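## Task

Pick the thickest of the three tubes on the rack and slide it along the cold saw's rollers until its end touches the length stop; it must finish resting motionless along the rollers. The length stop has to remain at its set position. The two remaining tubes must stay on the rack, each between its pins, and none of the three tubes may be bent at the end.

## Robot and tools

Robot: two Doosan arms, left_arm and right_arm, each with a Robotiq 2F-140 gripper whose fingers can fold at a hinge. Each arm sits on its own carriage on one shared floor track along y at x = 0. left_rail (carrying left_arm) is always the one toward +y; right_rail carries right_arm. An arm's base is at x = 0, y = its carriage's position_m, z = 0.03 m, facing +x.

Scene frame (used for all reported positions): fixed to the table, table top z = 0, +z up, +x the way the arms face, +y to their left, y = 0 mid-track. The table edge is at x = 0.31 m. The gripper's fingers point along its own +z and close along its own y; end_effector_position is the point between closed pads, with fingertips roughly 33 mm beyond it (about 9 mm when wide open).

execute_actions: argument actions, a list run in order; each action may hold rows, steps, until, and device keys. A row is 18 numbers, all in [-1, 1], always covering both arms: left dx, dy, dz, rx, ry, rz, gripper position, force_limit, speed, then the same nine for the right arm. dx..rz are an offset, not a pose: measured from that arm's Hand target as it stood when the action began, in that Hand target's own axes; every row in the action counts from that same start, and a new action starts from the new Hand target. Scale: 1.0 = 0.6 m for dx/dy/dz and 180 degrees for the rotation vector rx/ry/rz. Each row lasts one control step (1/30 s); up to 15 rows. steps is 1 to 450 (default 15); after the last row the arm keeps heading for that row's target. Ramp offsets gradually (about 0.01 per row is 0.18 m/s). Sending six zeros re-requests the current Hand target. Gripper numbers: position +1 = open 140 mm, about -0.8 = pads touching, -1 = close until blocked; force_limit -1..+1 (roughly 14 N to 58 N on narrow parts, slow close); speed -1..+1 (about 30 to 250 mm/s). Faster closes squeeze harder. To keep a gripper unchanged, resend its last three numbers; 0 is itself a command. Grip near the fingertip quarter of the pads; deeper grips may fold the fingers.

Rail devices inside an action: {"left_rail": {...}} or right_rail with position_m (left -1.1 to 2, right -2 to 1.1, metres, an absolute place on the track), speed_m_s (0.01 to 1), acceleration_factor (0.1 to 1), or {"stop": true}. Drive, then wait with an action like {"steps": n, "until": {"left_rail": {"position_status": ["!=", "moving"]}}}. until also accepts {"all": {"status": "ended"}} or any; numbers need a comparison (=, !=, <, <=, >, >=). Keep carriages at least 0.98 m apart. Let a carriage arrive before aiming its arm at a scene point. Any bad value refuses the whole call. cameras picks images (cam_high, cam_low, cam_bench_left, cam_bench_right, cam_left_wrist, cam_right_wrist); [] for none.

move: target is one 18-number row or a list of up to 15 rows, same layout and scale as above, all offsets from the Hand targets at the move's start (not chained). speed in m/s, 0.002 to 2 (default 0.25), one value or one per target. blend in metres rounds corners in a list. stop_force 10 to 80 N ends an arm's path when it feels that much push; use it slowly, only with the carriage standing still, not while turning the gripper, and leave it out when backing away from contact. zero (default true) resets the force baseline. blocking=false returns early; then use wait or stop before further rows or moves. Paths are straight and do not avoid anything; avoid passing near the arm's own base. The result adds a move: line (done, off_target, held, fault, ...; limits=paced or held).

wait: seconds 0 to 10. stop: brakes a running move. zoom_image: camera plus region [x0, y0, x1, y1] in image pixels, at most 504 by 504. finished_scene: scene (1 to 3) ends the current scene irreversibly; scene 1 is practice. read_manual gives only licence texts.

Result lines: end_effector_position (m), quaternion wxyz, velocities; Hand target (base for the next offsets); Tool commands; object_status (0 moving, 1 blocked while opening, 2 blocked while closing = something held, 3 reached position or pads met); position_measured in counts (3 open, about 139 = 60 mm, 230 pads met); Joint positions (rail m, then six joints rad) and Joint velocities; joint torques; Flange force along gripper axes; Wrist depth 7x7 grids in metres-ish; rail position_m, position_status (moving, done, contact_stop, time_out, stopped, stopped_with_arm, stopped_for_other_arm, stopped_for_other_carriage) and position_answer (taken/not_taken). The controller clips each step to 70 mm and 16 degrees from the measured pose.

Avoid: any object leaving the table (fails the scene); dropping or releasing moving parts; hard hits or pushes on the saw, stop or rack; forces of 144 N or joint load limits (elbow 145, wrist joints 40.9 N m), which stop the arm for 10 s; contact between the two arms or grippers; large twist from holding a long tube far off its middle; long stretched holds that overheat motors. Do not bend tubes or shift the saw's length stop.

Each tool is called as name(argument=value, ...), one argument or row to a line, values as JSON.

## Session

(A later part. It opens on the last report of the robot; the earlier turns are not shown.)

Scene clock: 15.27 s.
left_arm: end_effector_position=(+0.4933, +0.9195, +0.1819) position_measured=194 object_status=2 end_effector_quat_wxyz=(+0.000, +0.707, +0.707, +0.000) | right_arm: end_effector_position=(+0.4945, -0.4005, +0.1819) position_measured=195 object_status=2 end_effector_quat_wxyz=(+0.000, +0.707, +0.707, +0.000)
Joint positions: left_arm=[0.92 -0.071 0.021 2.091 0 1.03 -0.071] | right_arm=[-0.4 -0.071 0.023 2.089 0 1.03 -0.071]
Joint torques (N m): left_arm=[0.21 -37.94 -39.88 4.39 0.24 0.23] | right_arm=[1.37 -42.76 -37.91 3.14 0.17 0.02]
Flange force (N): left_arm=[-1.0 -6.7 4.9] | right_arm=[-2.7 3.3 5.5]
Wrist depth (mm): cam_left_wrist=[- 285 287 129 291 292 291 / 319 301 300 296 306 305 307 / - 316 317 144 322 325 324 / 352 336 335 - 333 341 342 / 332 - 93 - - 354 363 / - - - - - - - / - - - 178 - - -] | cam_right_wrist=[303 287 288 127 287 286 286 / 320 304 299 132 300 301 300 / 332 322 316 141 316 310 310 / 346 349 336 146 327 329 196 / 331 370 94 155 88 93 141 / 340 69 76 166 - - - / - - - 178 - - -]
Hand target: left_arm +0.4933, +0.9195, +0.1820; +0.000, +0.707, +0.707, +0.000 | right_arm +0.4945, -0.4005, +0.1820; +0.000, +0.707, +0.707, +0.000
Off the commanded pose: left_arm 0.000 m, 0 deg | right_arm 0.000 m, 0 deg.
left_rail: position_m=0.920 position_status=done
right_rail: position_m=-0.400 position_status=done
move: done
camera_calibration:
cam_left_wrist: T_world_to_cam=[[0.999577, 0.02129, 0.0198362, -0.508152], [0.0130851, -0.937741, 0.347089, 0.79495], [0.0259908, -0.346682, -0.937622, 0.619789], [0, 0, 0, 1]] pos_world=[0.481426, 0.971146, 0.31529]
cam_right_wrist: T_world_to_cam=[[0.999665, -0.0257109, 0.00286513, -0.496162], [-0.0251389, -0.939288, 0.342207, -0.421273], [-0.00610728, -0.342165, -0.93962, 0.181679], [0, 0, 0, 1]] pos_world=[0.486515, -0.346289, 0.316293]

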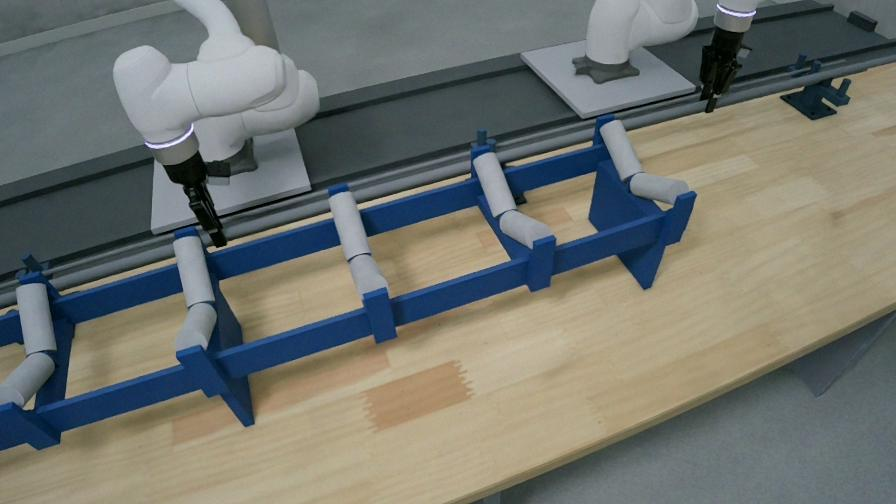

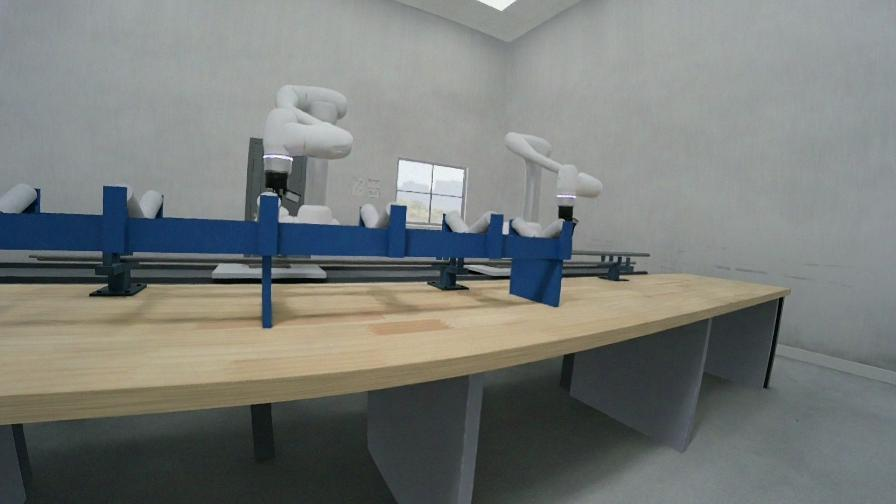

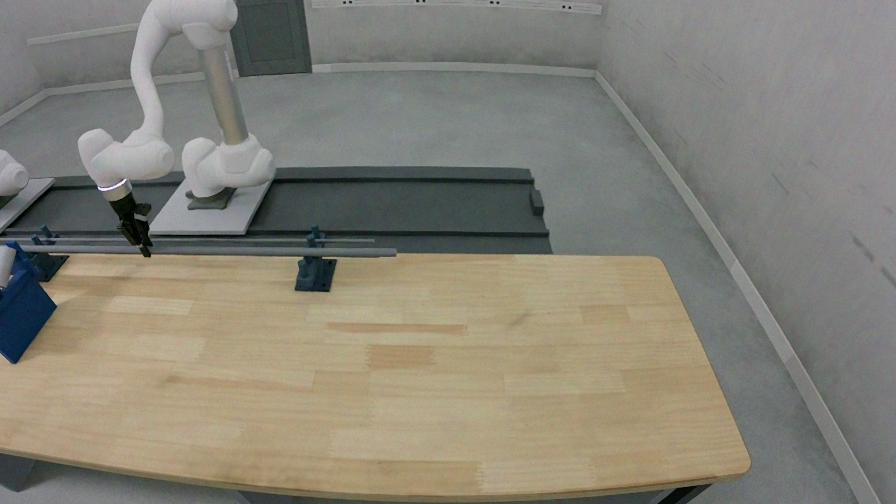

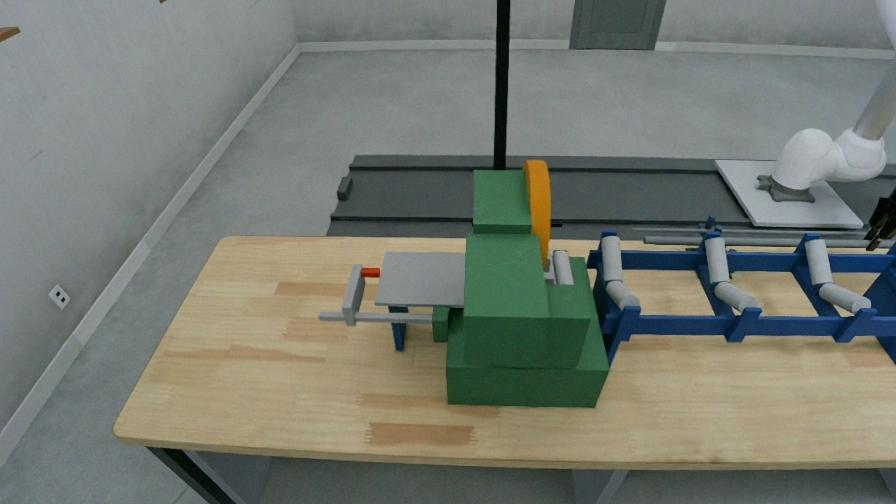

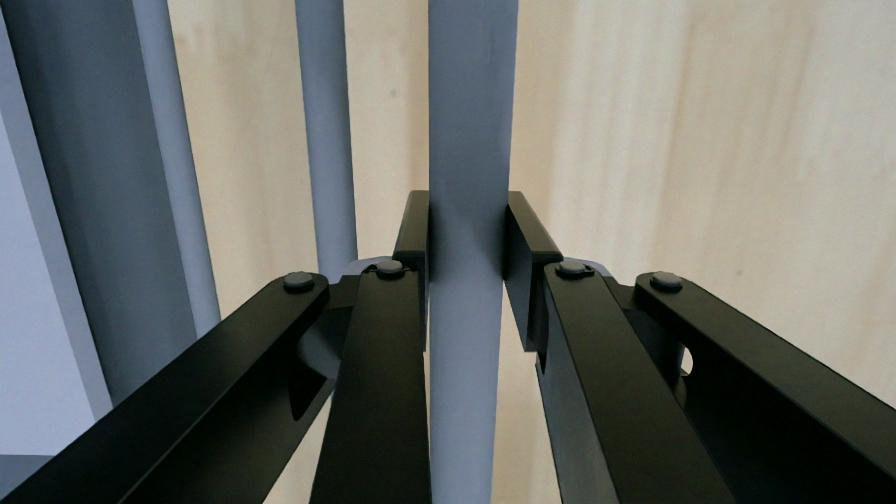

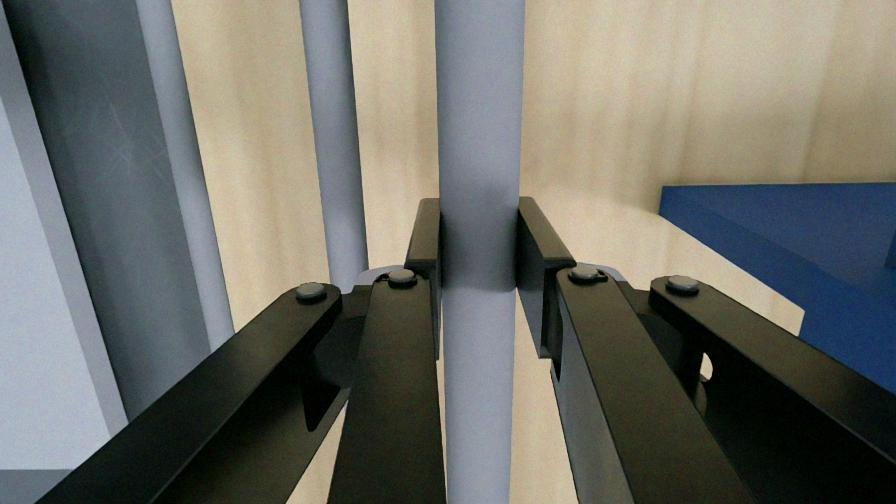

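move(
  target=[
    [0,0,-0.45,0,0,0,-1,0,-1,0,0,-0.45,0,0,0,-1,0,-1],
    [-0.2833,0.437,-0.45,0,0,0,-1,0,-1,-0.2833,0.4358,-0.45,0,0,0,-1,0,-1],
    [-0.2833,0.437,-0.2,0,0,0,-1,0,-1,-0.2833,0.4358,-0.2,0,0,0,-1,0,-1],
  ],
  blend=[0.03,0.02,0],
  speed=[0.12,0.15,0.1],
)

move(
  target=[0,0,0.07,0,0,0,-1,0,-1,0,0,0.07,0,0,0,-1,0,-1],
  speed=0.01,
  stop_force=12,
)

Scene clock: 21.80 s.
left_arm: end_effector_position=(+0.7555, +0.7495, +0.3020) position_measured=194 object_status=2 end_effector_quat_wxyz=(+0.000, +0.707, +0.707, +0.000) | right_arm: end_effector_position=(+0.7560, -0.5705, +0.3020) position_measured=195 object_status=2 end_effector_quat_wxyz=(+0.000, +0.707, +0.707, +0.000)
Joint positions: left_arm=[0.92 -0.267 0.378 1.417 0 1.347 -0.267] | right_arm=[-0.4 -0.266 0.379 1.416 0 1.347 -0.266]
Joint torques (N m): left_arm=[9.8 -82.58 -44.76 8.7 1.48 0.18] | right_arm=[-7.06 -86.61 -44.93 -0.24 -1.16 -0.07]
Flange force (N): left_arm=[-11.5 -7.4 9.2] | right_arm=[8.6 4.4 4.0]
Wrist depth (mm): cam_left_wrist=[396 399 398 - 402 402 403 / 416 417 418 132 422 423 423 / 441 447 445 - 446 446 447 / 466 468 466 - 460 474 478 / 491 - 93 - - 490 519 / - - - - - - - / - - - - - - -] | cam_right_wrist=[401 203 395 127 395 231 392 / 421 202 417 132 416 233 413 / 441 216 441 141 437 218 435 / 459 232 457 146 450 219 460 / 485 481 95 155 88 92 484 / - 69 76 167 - - - / - - - 176 - - -]
Hand target: left_arm +0.7555, +0.7495, +0.3020; +0.000, +0.707, +0.707, +0.000 | right_arm +0.7560, -0.5705, +0.3020; +0.000, +0.707, +0.707, +0.000
Off the commanded pose: left_arm 0.000 m, 0 deg | right_arm 0.000 m, 0 deg.
left_rail: position_m=0.920 position_status=done
right_rail: position_m=-0.400 position_status=done
move: done
camera_calibration:
cam_left_wrist: T_world_to_cam=[[0.999577, 0.02129, 0.0198362, -0.769006], [0.0130851, -0.937741, 0.347089, 0.590383], [0.0259908, -0.346682, -0.937622, 0.666741], [0, 0, 0, 1]] pos_world=[0.743626, 0.801146, 0.43549]
cam_right_wrist: T_world_to_cam=[[0.999665, -0.0257091, 0.00286449, -0.762288], [-0.025137, -0.939288, 0.342207, -0.615478], [-0.00610727, -0.342165, -0.93962, 0.237956], [0, 0, 0, 1]] pos_world=[0.748015, -0.516289, 0.436393]

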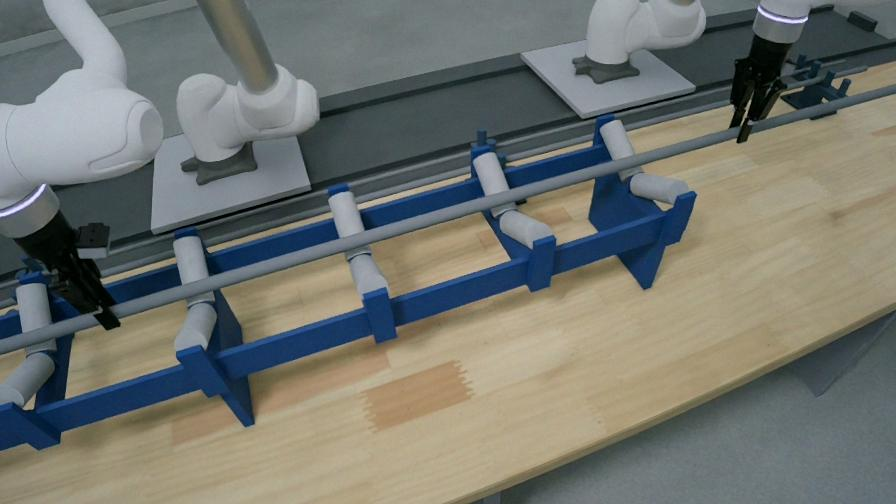

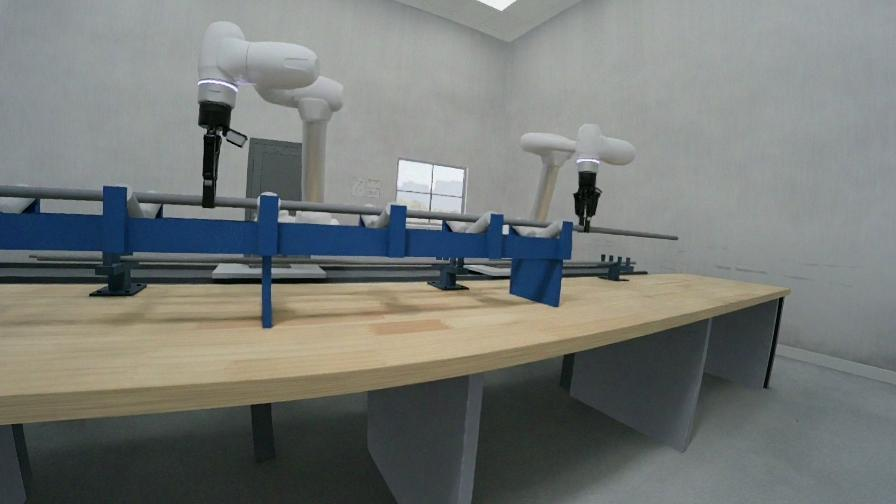

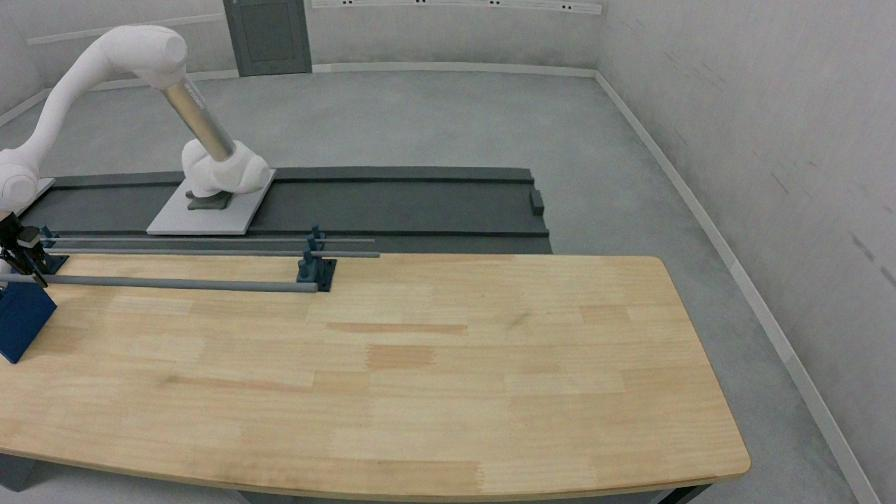

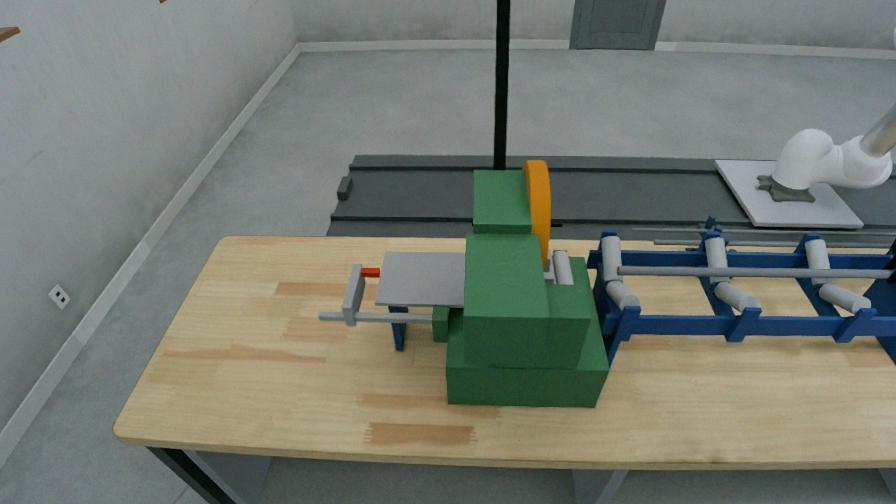

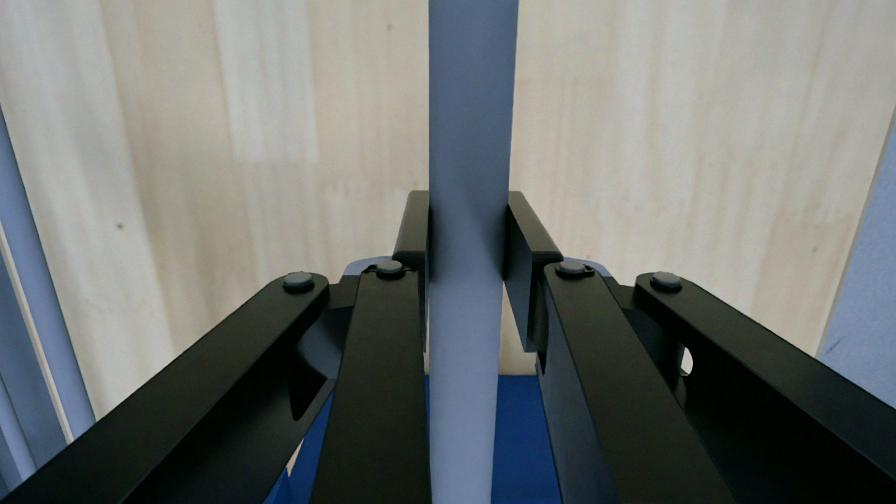

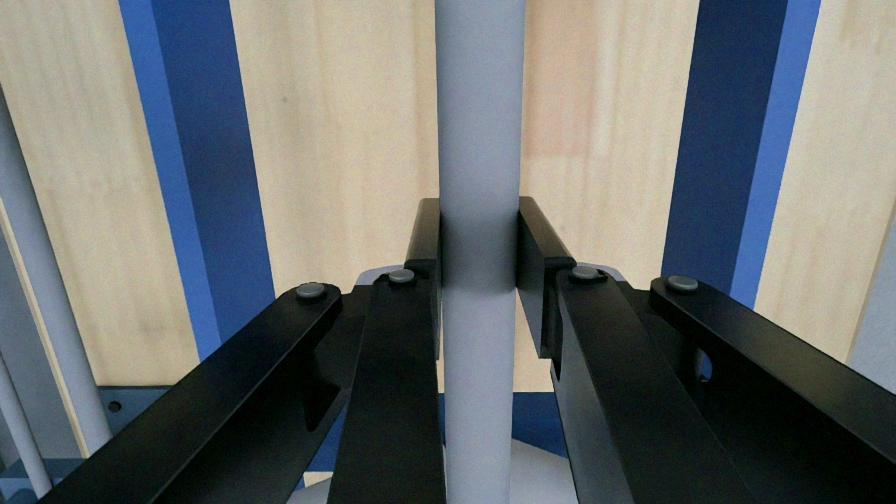

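Scene clock: 24.87 s.
left_arm: end_effector_position=(+0.7556, +0.7495, +0.2776) position_measured=194 object_status=2 end_effector_quat_wxyz=(+0.000, +0.707, +0.707, +0.000) | right_arm: end_effector_position=(+0.7560, -0.5705, +0.2780) position_measured=195 object_status=2 end_effector_quat_wxyz=(+0.000, +0.707, +0.707, +0.000)
Joint positions: left_arm=[0.92 -0.267 0.387 1.448 0 1.305 -0.267] | right_arm=[-0.4 -0.266 0.388 1.447 0 1.307 -0.266]
Joint torques (N m): left_arm=[9.93 -69.71 -35.07 8.7 1.05 0.12] | right_arm=[-6.73 -66.48 -32.87 0.02 -2.56 -0.08]
Flange force (N): left_arm=[-11.9 -7.1 -8.7] | right_arm=[9.1 0.0 -20.6]
Wrist depth (mm): cam_left_wrist=[375 377 377 - 380 379 382 / 394 394 396 131 398 399 401 / 418 419 417 - 424 422 423 / 441 441 435 150 434 449 449 / 469 - 93 153 - 462 477 / - - - - - - - / - - - 178 - - -] | cam_right_wrist=[159 203 376 127 374 368 170 / 392 202 393 132 393 232 180 / 415 201 414 141 416 218 402 / 443 200 436 146 427 218 433 / 459 193 94 154 88 92 452 / - 69 76 167 - - - / - - - 176 - - -]
Hand target: left_arm +0.7556, +0.7495, +0.2776; +0.000, +0.707, +0.707, +0.000 (not the last commanded pose) | right_arm +0.7560, -0.5705, +0.2780; +0.000, +0.707, +0.707, +0.000 (not the last commanded pose)
Off the commanded pose: left_arm 0.018 m, 0 deg | right_arm 0.018 m, 0 deg.
left_rail: position_m=0.920 position_status=done
right_rail: position_m=-0.400 position_status=done
move: contact (left_arm, right_arm)
camera_calibration:
cam_left_wrist: T_world_to_cam=[[0.99957, 0.021302, 0.0201521, -0.768655], [0.0129867, -0.937741, 0.347092, 0.598959], [0.0262912, -0.346681, -0.937615, 0.64354], [0, 0, 0, 1]] pos_world=[0.743626, 0.801146, 0.410989]
cam_right_wrist: T_world_to_cam=[[0.999666, -0.0256435, 0.00305303, -0.762264], [-0.0251396, -0.939278, 0.342234, -0.607304], [-0.00590842, -0.342197, -0.93961, 0.21533], [0, 0, 0, 1]] pos_world=[0.748015, -0.516289, 0.412493]

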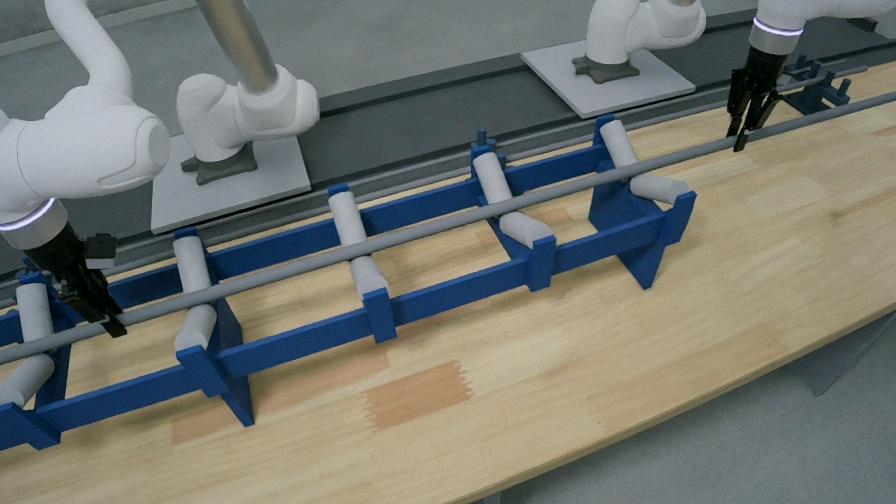

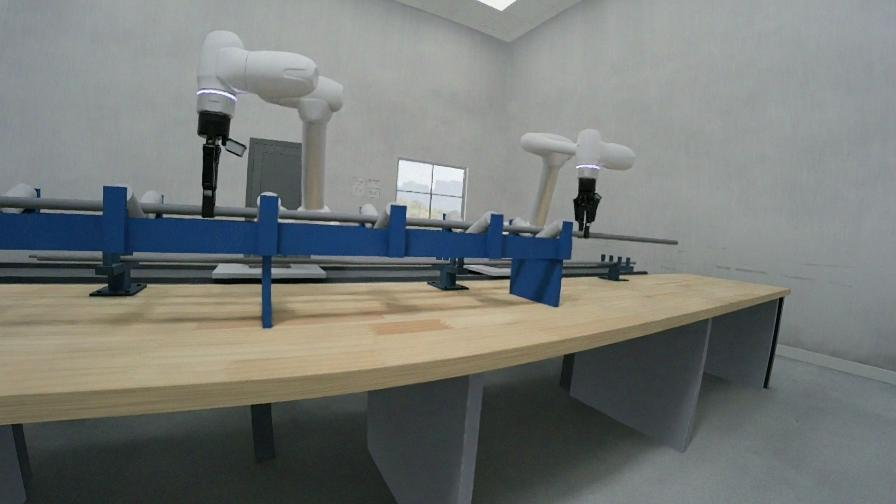

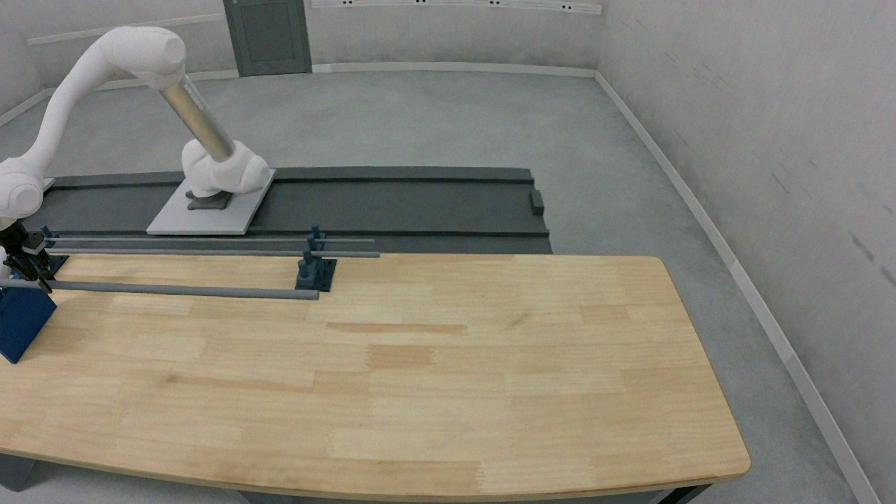

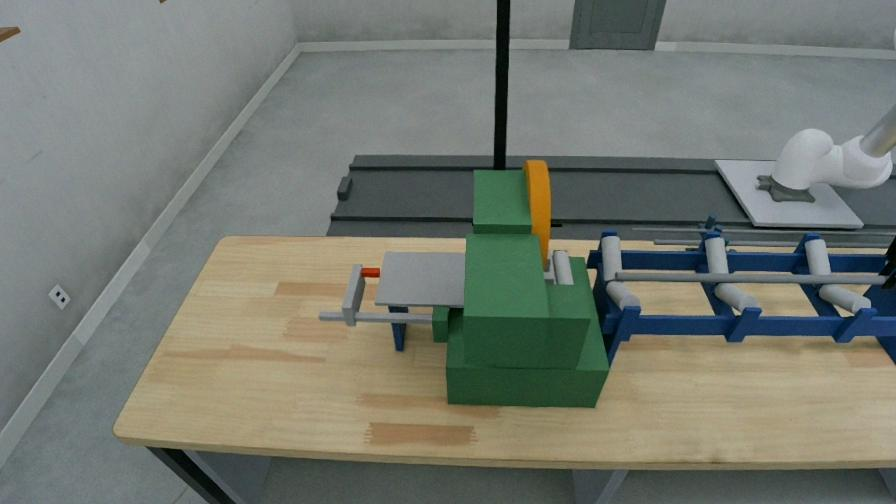

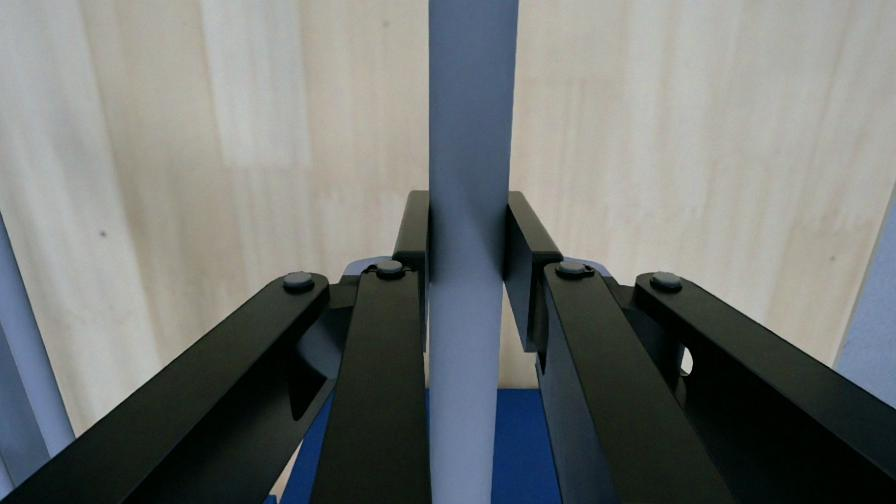

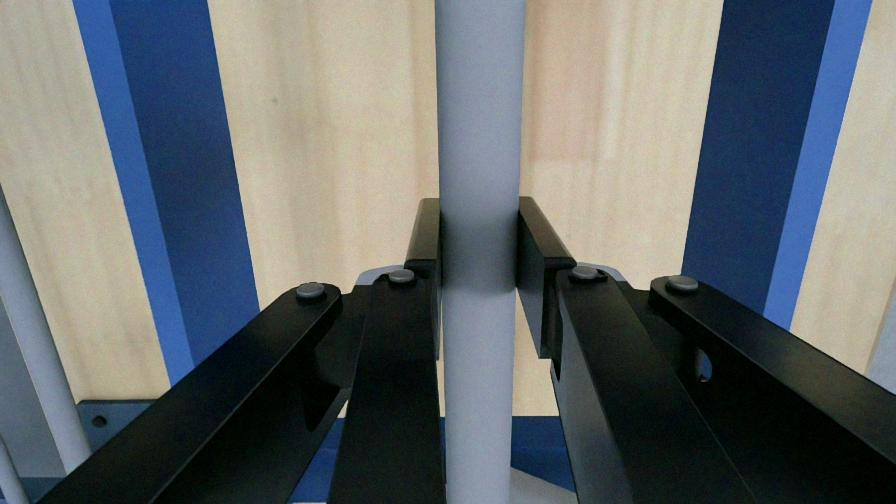

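execute_actions(
  actions=[
    {"rows":[[0,0,-0.0008,0,0,0,-0.17,-1,-0.8,0,0,-0.0008,0,0,0,-0.17,-1,-0.8]],"steps":60},
  ],
  cameras=[],
)

move(
  target=[0,0,-0.12,0,0,0,-0.17,-1,0,0,0,-0.33,0,0,0,-0.17,-1,0],
  cameras=["cam_high"],
)

execute_actions(
  actions=[
    {"left_rail":{"position_m":1.04,"acceleration_factor":0.5},"steps":150,"until":{"all":{"status":"ended"}}},
  ],
  cameras=[],
)

move(
  target=[
    [0.817,0.0025,0,0,0,0,-0.17,-1,0,0,0,0,0,0,0,-0.17,-1,0],
    [0.817,0.0025,0.06,0,0,0,-0.17,-1,0,0,0,0,0,0,0,-0.17,-1,0],
  ],
  cameras=["cam_left_wrist"],
)

Scene clock: 27.60 s.
left_arm: end_effector_position=(+0.7556, +0.7495, +0.2781) position_measured=150 object_status=3 end_effector_quat_wxyz=(+0.000, +0.707, +0.707, +0.000) | right_arm: end_effector_position=(+0.7560, -0.5705, +0.2785) position_measured=150 object_status=3 end_effector_quat_wxyz=(+0.000, +0.707, +0.707, +0.000)
Joint positions: left_arm=[0.92 -0.267 0.387 1.448 0 1.306 -0.267] | right_arm=[-0.4 -0.266 0.388 1.446 0 1.307 -0.266]
Joint torques (N m): left_arm=[-0.28 -76.28 -40.97 4.42 0.37 0.18] | right_arm=[2.24 -81.83 -39.1 4.09 0.09 -0.1]
Flange force (N): left_arm=[1.3 -5.9 0.6] | right_arm=[-4.1 5.4 -1.5]
Wrist depth (mm): cam_left_wrist=[373 376 379 - 379 378 380 / 395 394 397 - 399 402 400 / 418 416 417 422 412 422 424 / 442 435 130 - 143 443 446 / - 91 108 166 - 94 467 / - - - 172 - - - / - - - 188 - - -] | cam_right_wrist=[159 203 377 128 374 367 170 / 392 201 394 134 395 383 180 / 417 201 417 142 415 218 406 / 440 200 430 148 135 218 430 / 453 91 94 158 136 85 92 / - 73 - 169 481 - 76 / - 73 - 187 269 - 70]
Hand target: left_arm +0.7556, +0.7495, +0.2781; +0.000, +0.707, +0.707, +0.000 | right_arm +0.7560, -0.5705, +0.2785; +0.000, +0.707, +0.707, +0.000
Off the commanded pose: left_arm 0.000 m, 0 deg | right_arm 0.000 m, 0 deg.
left_rail: position_m=0.920 position_status=done
right_rail: position_m=-0.400 position_status=done
No camera images: "cameras" was empty.

Scene clock: 28.93 s.
left_arm: end_effector_position=(+0.7556, +0.7495, +0.3501) position_measured=150 object_status=3 end_effector_quat_wxyz=(+0.000, +0.707, +0.707, +0.000) | right_arm: end_effector_position=(+0.7560, -0.5705, +0.4765) position_measured=150 object_status=3 end_effector_quat_wxyz=(+0.000, +0.707, +0.707, +0.000)
Joint positions: left_arm=[0.92 -0.267 0.363 1.35 0 1.428 -0.267] | right_arm=[-0.4 -0.266 0.358 1.131 0 1.652 -0.266]
Joint torques (N m): left_arm=[-0.42 -74.8 -42.05 4.51 0.36 0.23] | right_arm=[2.06 -79.93 -39.99 4.16 0.25 -0.07]
Flange force (N): left_arm=[1.9 -7.0 0.5] | right_arm=[-4.1 6.6 -4.2]
Wrist depth (mm): cam_left_wrist=[441 443 443 440 448 447 448 / 467 470 468 482 470 471 473 / 494 491 489 501 490 498 504 / 511 516 130 524 143 524 1343 / 546 91 107 254 - 94 1473 / - - - 447 - - - / - - - 376 - - -] | cam_right_wrist=[565 558 551 551 552 553 1217 / 597 585 572 576 569 574 1270 / 621 616 606 607 607 613 1348 / 662 643 391 636 135 632 1414 / 694 91 94 396 136 85 92 / - 73 - 731 - - 76 / - 73 - 765 - - 70]
Hand target: left_arm +0.7556, +0.7495, +0.3501; +0.000, +0.707, +0.707, +0.000 | right_arm +0.7560, -0.5705, +0.4765; +0.000, +0.707, +0.707, +0.000
Off the commanded pose: left_arm 0.000 m, 0 deg | right_arm 0.000 m, 0 deg.
left_rail: position_m=0.920 position_status=done
right_rail: position_m=-0.400 position_status=done
move: done
Images, in order (width x height): cam_high 896x504.

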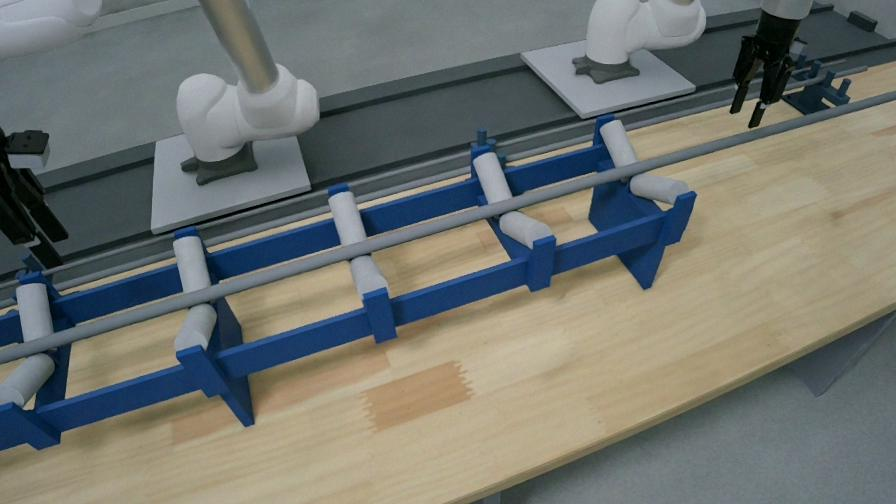

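Scene clock: 30.50 s.
left_arm: end_effector_position=(+0.7556, +0.8695, +0.3501) position_measured=150 object_status=3 end_effector_quat_wxyz=(+0.000, +0.707, +0.707, +0.000) | right_arm: end_effector_position=(+0.7560, -0.5705, +0.4765) position_measured=150 object_status=3 end_effector_quat_wxyz=(+0.000, +0.707, +0.707, +0.000)
Joint positions: left_arm=[1.04 -0.267 0.363 1.35 0 1.428 -0.267] | right_arm=[-0.4 -0.266 0.358 1.131 0 1.653 -0.266]
Joint torques (N m): left_arm=[-0.22 -74.85 -42 4.53 0.35 0.22] | right_arm=[1.81 -80.14 -40.35 4.22 0.13 -0.04]
Flange force (N): left_arm=[1.8 -6.9 0.6] | right_arm=[-3.4 5.3 -4.2]
Wrist depth (mm): cam_left_wrist=[440 447 443 201 447 447 449 / 469 468 465 212 471 470 479 / 491 493 492 480 490 496 509 / 521 515 130 534 143 524 1343 / - 91 107 543 - 94 1416 / - - - 584 - - - / - - - 556 - - -] | cam_right_wrist=[563 558 552 548 553 555 1240 / 589 587 583 574 572 581 1258 / 626 613 606 604 597 611 1341 / 661 648 392 629 135 633 1414 / 692 91 94 395 136 85 92 / - 73 - 725 - - 76 / - 73 - 779 - - 70]
Hand target: left_arm +0.7556, +0.8695, +0.3501; +0.000, +0.707, +0.707, +0.000 | right_arm +0.7560, -0.5705, +0.4765; +0.000, +0.707, +0.707, +0.000
Tool commands: left_gripper/position=-0.17 left_gripper/force_limit=-1.0 left_gripper/speed=+0.0 right_gripper/position=-0.17 right_gripper/force_limit=-1.0 right_gripper/speed=+0.0
Off the commanded pose: left_arm 0.000 m, 0 deg | right_arm 0.000 m, 0 deg.
left_rail: position_m=1.040 position_status=done
right_rail: position_m=-0.400 position_status=done
No camera images: "cameras" was empty.

Scene clock: 33.50 s.
left_arm: end_effector_position=(+0.7571, +1.3597, +0.3141) position_measured=150 object_status=3 end_effector_quat_wxyz=(+0.000, +0.707, +0.707, +0.000) | right_arm: end_effector_position=(+0.7560, -0.5705, +0.4765) position_measured=150 object_status=3 end_effector_quat_wxyz=(+0.000, +0.707, +0.707, +0.000)
Joint positions: left_arm=[1.04 0.358 0.451 1.289 0 1.402 0.358] | right_arm=[-0.4 -0.266 0.358 1.131 0 1.653 -0.266]
Joint torques (N m): left_arm=[-0.33 -83.33 -41.78 4.52 0.45 0.24] | right_arm=[2.43 -80.07 -40.2 4.19 0.12 -0.08]
Flange force (N): left_arm=[-2.4 -5.9 0.2] | right_arm=[-4.4 6.0 -4.3]
Wrist depth (mm): cam_left_wrist=[- 410 412 165 412 410 412 / 430 433 432 427 434 434 435 / 452 458 452 189 452 460 464 / 474 476 130 474 143 483 491 / 498 91 107 506 - 94 1365 / - - - 531 - - - / - - - 570 - - -] | cam_right_wrist=[563 558 551 550 547 553 1189 / 590 579 580 577 574 579 1282 / 617 611 613 611 603 614 1370 / 646 641 395 630 135 641 1437 / 701 91 94 396 119 85 92 / - 73 - 723 - - 76 / - 73 - 774 - - 70]
Hand target: left_arm +0.7571, +1.3597, +0.3140; +0.000, +0.707, +0.707, +0.000 | right_arm +0.7560, -0.5705, +0.4765; +0.000, +0.707, +0.707, +0.000
Off the commanded pose: left_arm 0.000 m, 0 deg | right_arm 0.000 m, 0 deg.
left_rail: position_m=1.040 position_status=done
right_rail: position_m=-0.400 position_status=done
move: done
camera_calibration:
cam_left_wrist: T_world_to_cam=[[0.99957, 0.0213035, 0.0201497, -0.783889], [0.0129865, -0.937709, 0.34718, 1.1584], [0.0262907, -0.346769, -0.937582, 0.889378], [0, 0, 0, 1]] pos_world=[0.745126, 1.41135, 0.447489]
Images, in order (width x height): cam_left_wrist 896x504.

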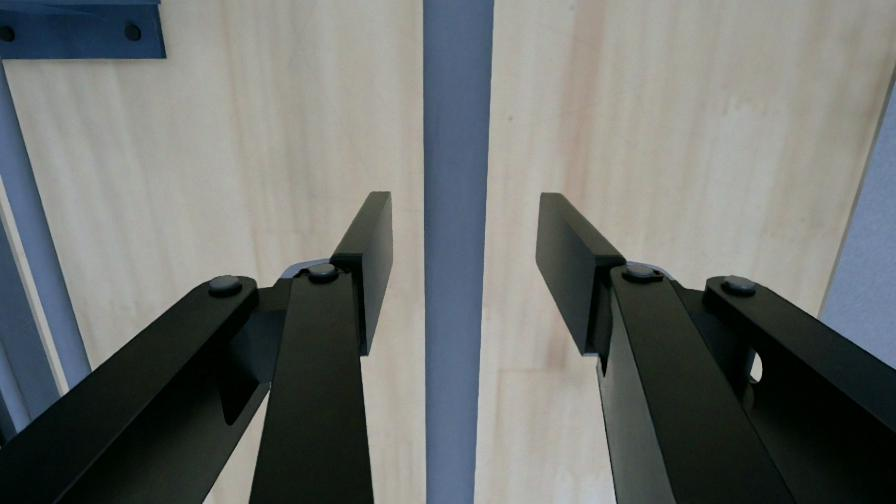

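move(
  target=[0,-0.0037,0.06,0,0,0,-0.17,-1,0,0,0,0,0,0,0,-0.17,-1,0],
  speed=0.1,
  cameras=[],
)

execute_actions(
  actions=[
    {"rows":[[0,0,0,0,0,0,-1,-0.1,-1,0,0,0,0,0,0,-0.17,-1,0]],"steps":75},
  ],
  cameras=[],
)

move(
  target=[-0.7,0.001,0,0,0,0,-1,-0.1,-1,0,0,0,0,0,0,-0.17,-1,0],
  speed=0.08,
  stop_force=20,
  cameras=["cam_bench_right"],
)

Scene clock: 34.63 s.
left_arm: end_effector_position=(+0.7549, +1.3597, +0.2781) position_measured=150 object_status=3 end_effector_quat_wxyz=(+0.000, +0.707, +0.707, +0.000) | right_arm: end_effector_position=(+0.7560, -0.5705, +0.4765) position_measured=150 object_status=3 end_effector_quat_wxyz=(+0.000, +0.707, +0.707, +0.000)
Joint positions: left_arm=[1.04 0.359 0.459 1.342 0 1.34 0.359] | right_arm=[-0.4 -0.266 0.358 1.131 0 1.653 -0.266]
Joint torques (N m): left_arm=[-0.29 -83.26 -41.86 4.42 0.45 0.24] | right_arm=[2.42 -80.28 -40.26 4.2 0.08 0]
Flange force (N): left_arm=[-3.5 -7.4 1.1] | right_arm=[-4.4 5.6 -4.5]
Wrist depth (mm): cam_left_wrist=[- 376 376 129 378 380 379 / 394 397 400 137 400 402 403 / 416 417 414 144 418 424 425 / 440 437 130 153 143 443 449 / - 91 108 166 - 94 464 / - - - 175 - - - / - - - 193 - - -] | cam_right_wrist=[567 561 553 551 546 552 1205 / 595 587 580 579 566 577 1282 / 614 604 607 607 604 616 1355 / 672 641 392 632 135 640 1414 / 687 91 94 396 136 85 92 / - 73 - 725 - - 76 / - 73 - 781 - - 70]
Hand target: left_arm +0.7549, +1.3597, +0.2780; +0.000, +0.707, +0.707, +0.000 | right_arm +0.7560, -0.5705, +0.4765; +0.000, +0.707, +0.707, +0.000
Off the commanded pose: left_arm 0.000 m, 0 deg | right_arm 0.000 m, 0 deg.
left_rail: position_m=1.040 position_status=done
right_rail: position_m=-0.400 position_status=done
move: done
No camera images: "cameras" was empty.

Scene clock: 37.33 s.
left_arm: end_effector_position=(+0.7549, +1.3597, +0.2780) position_measured=193 object_status=2 end_effector_quat_wxyz=(+0.000, +0.707, +0.707, +0.000) | right_arm: end_effector_position=(+0.7560, -0.5705, +0.4765) position_measured=150 object_status=3 end_effector_quat_wxyz=(+0.000, +0.707, +0.707, +0.000)
Joint positions: left_arm=[1.04 0.359 0.459 1.342 0 1.34 0.359] | right_arm=[-0.4 -0.266 0.358 1.131 0 1.653 -0.266]
Joint torques (N m): left_arm=[-1.22 -83 -41.87 4.05 -0.11 0.13] | right_arm=[2.07 -79.98 -40.21 4.18 0.07 -0.11]
Flange force (N): left_arm=[-1.9 -8.5 -0.3] | right_arm=[-4.2 6.6 -3.9]
Wrist depth (mm): cam_left_wrist=[- 377 378 129 380 378 380 / 394 396 399 137 400 398 404 / 416 416 418 144 420 420 424 / 440 441 437 150 436 447 446 / 470 - 94 160 - 462 480 / - - - 170 - - - / - - - 184 - - -] | cam_right_wrist=[565 563 552 552 555 552 1217 / 596 583 576 580 574 580 1295 / 626 620 604 607 601 614 1348 / 659 651 391 635 135 641 1429 / 699 91 94 397 136 85 92 / - 73 - 723 - - 76 / - 73 - 779 - - 70]
Hand target: left_arm +0.7549, +1.3597, +0.2780; +0.000, +0.707, +0.707, +0.000 | right_arm +0.7560, -0.5705, +0.4765; +0.000, +0.707, +0.707, +0.000
Off the commanded pose: left_arm 0.000 m, 0 deg | right_arm 0.000 m, 0 deg.
left_rail: position_m=1.040 position_status=done
right_rail: position_m=-0.400 position_status=done
No camera images: "cameras" was empty.

Scene clock: 43.50 s.
left_arm: end_effector_position=(+0.7555, +0.9397, +0.2781) position_measured=193 object_status=2 end_effector_quat_wxyz=(+0.000, +0.707, +0.707, +0.000) | right_arm: end_effector_position=(+0.7560, -0.5705, +0.4765) position_measured=150 object_status=3 end_effector_quat_wxyz=(+0.000, +0.707, +0.707, +0.000)
Joint positions: left_arm=[1.04 -0.177 0.368 1.476 0 1.298 -0.177] | right_arm=[-0.4 -0.266 0.358 1.131 0 1.653 -0.266]
Joint torques (N m): left_arm=[0.48 -65.77 -40.54 4.76 -3.11 0] | right_arm=[2.44 -79.99 -40.16 4.19 0.07 -0.05]
Flange force (N): left_arm=[1.3 -16.3 -9.1] | right_arm=[-4.6 6.3 -4.2]
Wrist depth (mm): cam_left_wrist=[377 373 379 129 378 380 381 / 394 399 400 137 401 400 402 / 416 419 417 144 423 422 422 / 444 443 437 150 438 448 447 / 470 - 94 160 - 462 479 / - - - 170 - - - / - - - 184 - - -] | cam_right_wrist=[560 555 545 553 553 552 1205 / 599 583 577 574 567 583 1308 / 623 618 608 604 603 613 1355 / 656 646 393 635 135 633 1429 / 685 91 94 394 119 85 92 / - 73 - 733 - - 76 / - 73 - 772 - - 70]
Hand target: left_arm +0.7555, +0.9397, +0.2781; +0.000, +0.707, +0.707, +0.000 | right_arm +0.7560, -0.5705, +0.4765; +0.000, +0.707, +0.707, +0.000
Off the commanded pose: left_arm 0.000 m, 0 deg | right_arm 0.000 m, 0 deg.
left_rail: position_m=1.040 position_status=done
right_rail: position_m=-0.400 position_status=done
move: done
Images, in order (width x height): cam_bench_right 896x504.

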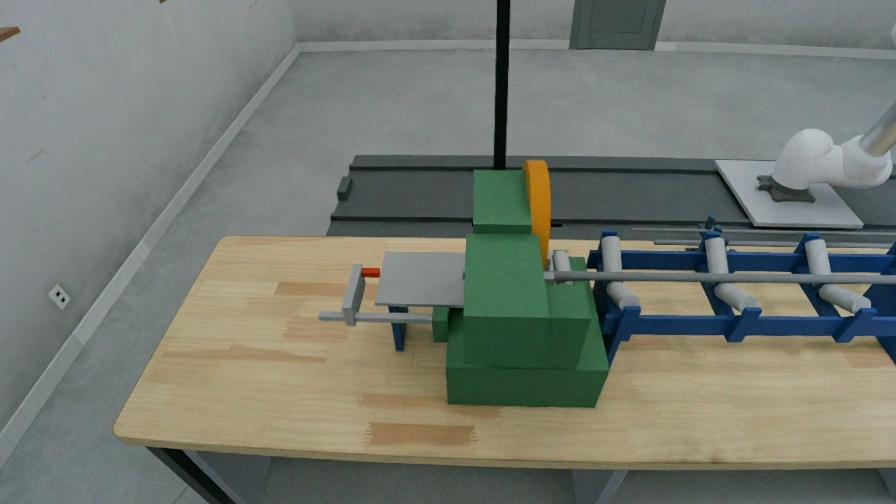

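move(
  target=[-0.325,0,0,0,0,0,-1,-0.1,-1,0,0,0,0,0,0,-0.17,-1,0],
  speed=0.06,
  stop_force=20,
  cameras=["cam_bench_right"],
)

zoom_image(
  camera="cam_bench_right",
  region=[340, 230, 460, 320],
)

Scene clock: 47.83 s.
left_arm: end_effector_position=(+0.7555, +0.7447, +0.2781) position_measured=193 object_status=2 end_effector_quat_wxyz=(+0.000, +0.707, +0.707, +0.000) | right_arm: end_effector_position=(+0.7560, -0.5705, +0.4765) position_measured=150 object_status=3 end_effector_quat_wxyz=(+0.000, +0.707, +0.707, +0.000)
Joint positions: left_arm=[1.04 -0.415 0.445 1.363 0 1.333 -0.415] | right_arm=[-0.4 -0.266 0.358 1.131 0 1.653 -0.266]
Joint torques (N m): left_arm=[8.02 -63.37 -43.86 8.19 -9.28 0.03] | right_arm=[2.34 -79.79 -40.32 4.26 0.15 -0.08]
Flange force (N): left_arm=[3.9 -36.8 -19.8] | right_arm=[-4.0 4.7 -4.1]
Wrist depth (mm): cam_left_wrist=[374 377 379 129 379 380 380 / 395 397 400 137 399 401 402 / 418 418 420 144 421 424 422 / 443 444 439 150 439 447 447 / 466 - 94 159 - 466 476 / - - - 170 - - - / - - - 183 - - -] | cam_right_wrist=[564 557 552 550 548 550 1211 / 593 588 576 575 575 581 1264 / 624 611 606 610 607 610 1370 / 667 648 392 636 135 635 1437 / - 91 94 392 136 85 92 / - 73 - 729 - - 76 / - 73 - 765 - - 70]
Hand target: left_arm +0.7555, +0.7447, +0.2781; +0.000, +0.707, +0.707, +0.000 | right_arm +0.7560, -0.5705, +0.4765; +0.000, +0.707, +0.707, +0.000
Off the commanded pose: left_arm 0.000 m, 0 deg | right_arm 0.000 m, 0 deg.
left_rail: position_m=1.040 position_status=done
right_rail: position_m=-0.400 position_status=done
move: done
Images, in order (width x height): cam_bench_right 896x504.

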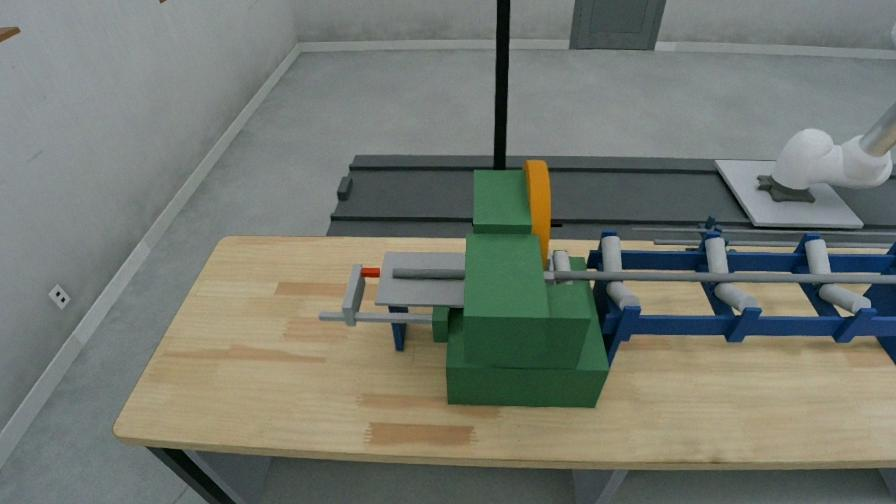

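Scaled by 4.200 from the camera's 896x504 image, which has a finer 1280x720 frame.

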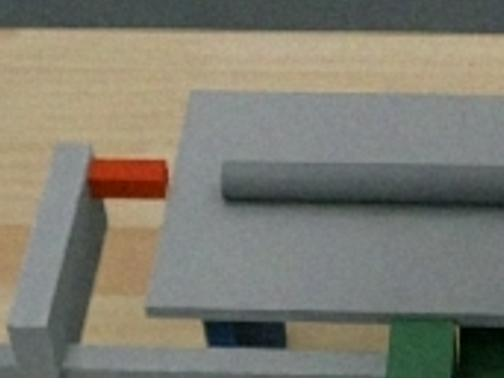

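move(
  target=[-0.042,-0.004,-0.001,0,0,0,-1,-0.1,-1,0,0,0,0,0,0,-0.17,-1,0],
  speed=0.03,
  stop_force=15,
  cameras=[],
)

move(
  target=[-0.06,0,0,0,0,0,-1,-0.1,-1,0,0,0,0,0,0,-0.17,-1,0],
  speed=0.005,
  stop_force=10,
  cameras=["cam_bench_right"],
)

zoom_image(
  camera="cam_bench_right",
  region=[340, 230, 460, 320],
)

Scene clock: 49.87 s.
left_arm: end_effector_position=(+0.7531, +0.7195, +0.2787) position_measured=193 object_status=2 end_effector_quat_wxyz=(+0.000, +0.707, +0.707, +0.000) | right_arm: end_effector_position=(+0.7560, -0.5705, +0.4765) position_measured=150 object_status=3 end_effector_quat_wxyz=(+0.000, +0.707, +0.707, +0.000)
Joint positions: left_arm=[1.04 -0.445 0.457 1.345 0 1.34 -0.445] | right_arm=[-0.4 -0.266 0.358 1.131 0 1.653 -0.266]
Joint torques (N m): left_arm=[-0.89 -72.21 -33.37 4.16 0.66 0.27] | right_arm=[1.97 -79.68 -40.45 4.18 0.07 -0.06]
Flange force (N): left_arm=[2.3 -4.2 -12.9] | right_arm=[-3.8 5.5 -3.5]
Wrist depth (mm): cam_left_wrist=[375 378 378 129 380 381 381 / 397 399 397 137 402 397 400 / 420 418 422 143 419 423 425 / 440 443 442 150 439 446 450 / 460 - 94 159 - 465 481 / - - - 170 - - - / - - - 181 - - -] | cam_right_wrist=[561 557 550 554 555 555 1217 / 590 580 580 576 570 585 1308 / 623 616 610 606 604 608 1348 / 659 636 392 632 135 638 1429 / 699 91 94 401 136 85 92 / - 73 - 723 - - 76 / - 73 - 779 - - 70]
Hand target: left_arm +0.7531, +0.7195, +0.2787; +0.000, +0.707, +0.707, +0.000 | right_arm +0.7560, -0.5705, +0.4765; +0.000, +0.707, +0.707, +0.000
Off the commanded pose: left_arm 0.000 m, 0 deg | right_arm 0.000 m, 0 deg.
left_rail: position_m=1.040 position_status=done
right_rail: position_m=-0.400 position_status=done
move: done
No camera images: "cameras" was empty.

Scene clock: 53.33 s.
left_arm: end_effector_position=(+0.7530, +0.7053, +0.2787) position_measured=193 object_status=2 end_effector_quat_wxyz=(+0.000, +0.707, +0.707, +0.000) | right_arm: end_effector_position=(+0.7560, -0.5705, +0.4765) position_measured=150 object_status=3 end_effector_quat_wxyz=(+0.000, +0.707, +0.707, +0.000)
Joint positions: left_arm=[1.04 -0.46 0.466 1.331 0 1.345 -0.46] | right_arm=[-0.4 -0.266 0.358 1.131 0 1.653 -0.266]
Joint torques (N m): left_arm=[-10.74 -70.91 -35.28 0.41 -1.47 0.27] | right_arm=[2.3 -79.88 -40.27 4.15 0.07 -0.05]
Flange force (N): left_arm=[16.1 -4.8 -15.1] | right_arm=[-4.3 5.7 -4.1]
Wrist depth (mm): cam_left_wrist=[374 375 378 129 383 382 383 / 393 397 399 137 401 400 399 / 419 420 419 144 422 423 425 / 443 440 438 149 437 449 450 / 460 - 94 159 - 462 476 / - - - 169 - - - / - - - - - - -] | cam_right_wrist=[565 560 551 553 550 558 1222 / 592 587 577 576 569 580 1289 / 624 610 607 608 603 607 1355 / 661 643 389 632 135 633 1422 / 692 91 94 395 136 85 92 / - 73 - 733 - - 76 / - 73 - 767 - - 70]
Hand target: left_arm +0.7531, +0.7053, +0.2787; +0.000, +0.707, +0.707, +0.000 (not the last commanded pose) | right_arm +0.7560, -0.5705, +0.4765; +0.000, +0.707, +0.707, +0.000
Off the commanded pose: left_arm 0.022 m, 0 deg | right_arm 0.000 m, 0 deg.
left_rail: position_m=1.040 position_status=done
right_rail: position_m=-0.400 position_status=done
move: contact (left_arm)
Images, in order (width x height): cam_bench_right 896x504.

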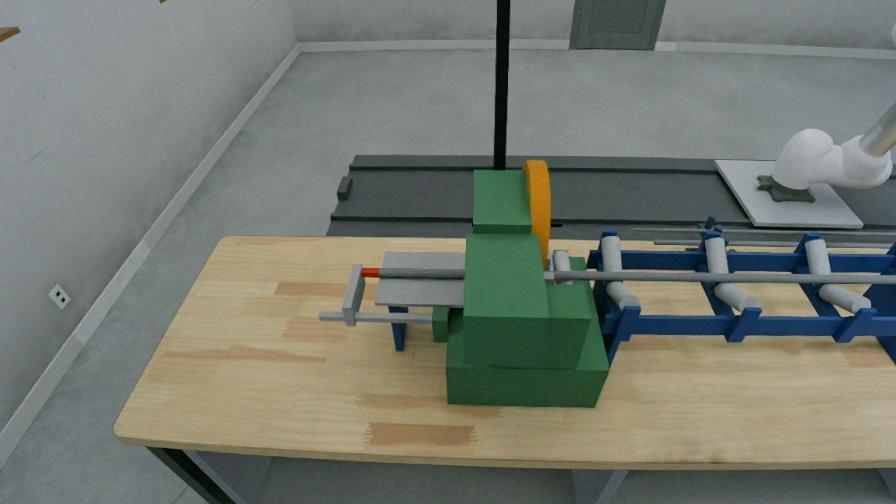

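Scaled by 4.200 from the camera's 896x504 image, which has a finer 1280x720 frame.

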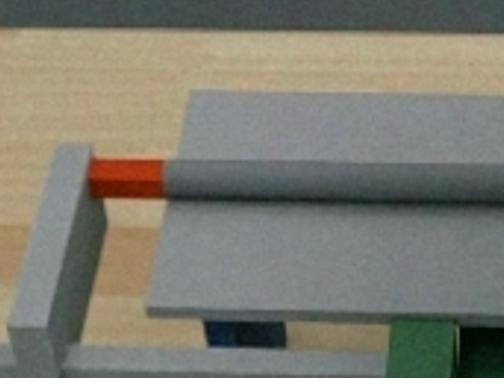

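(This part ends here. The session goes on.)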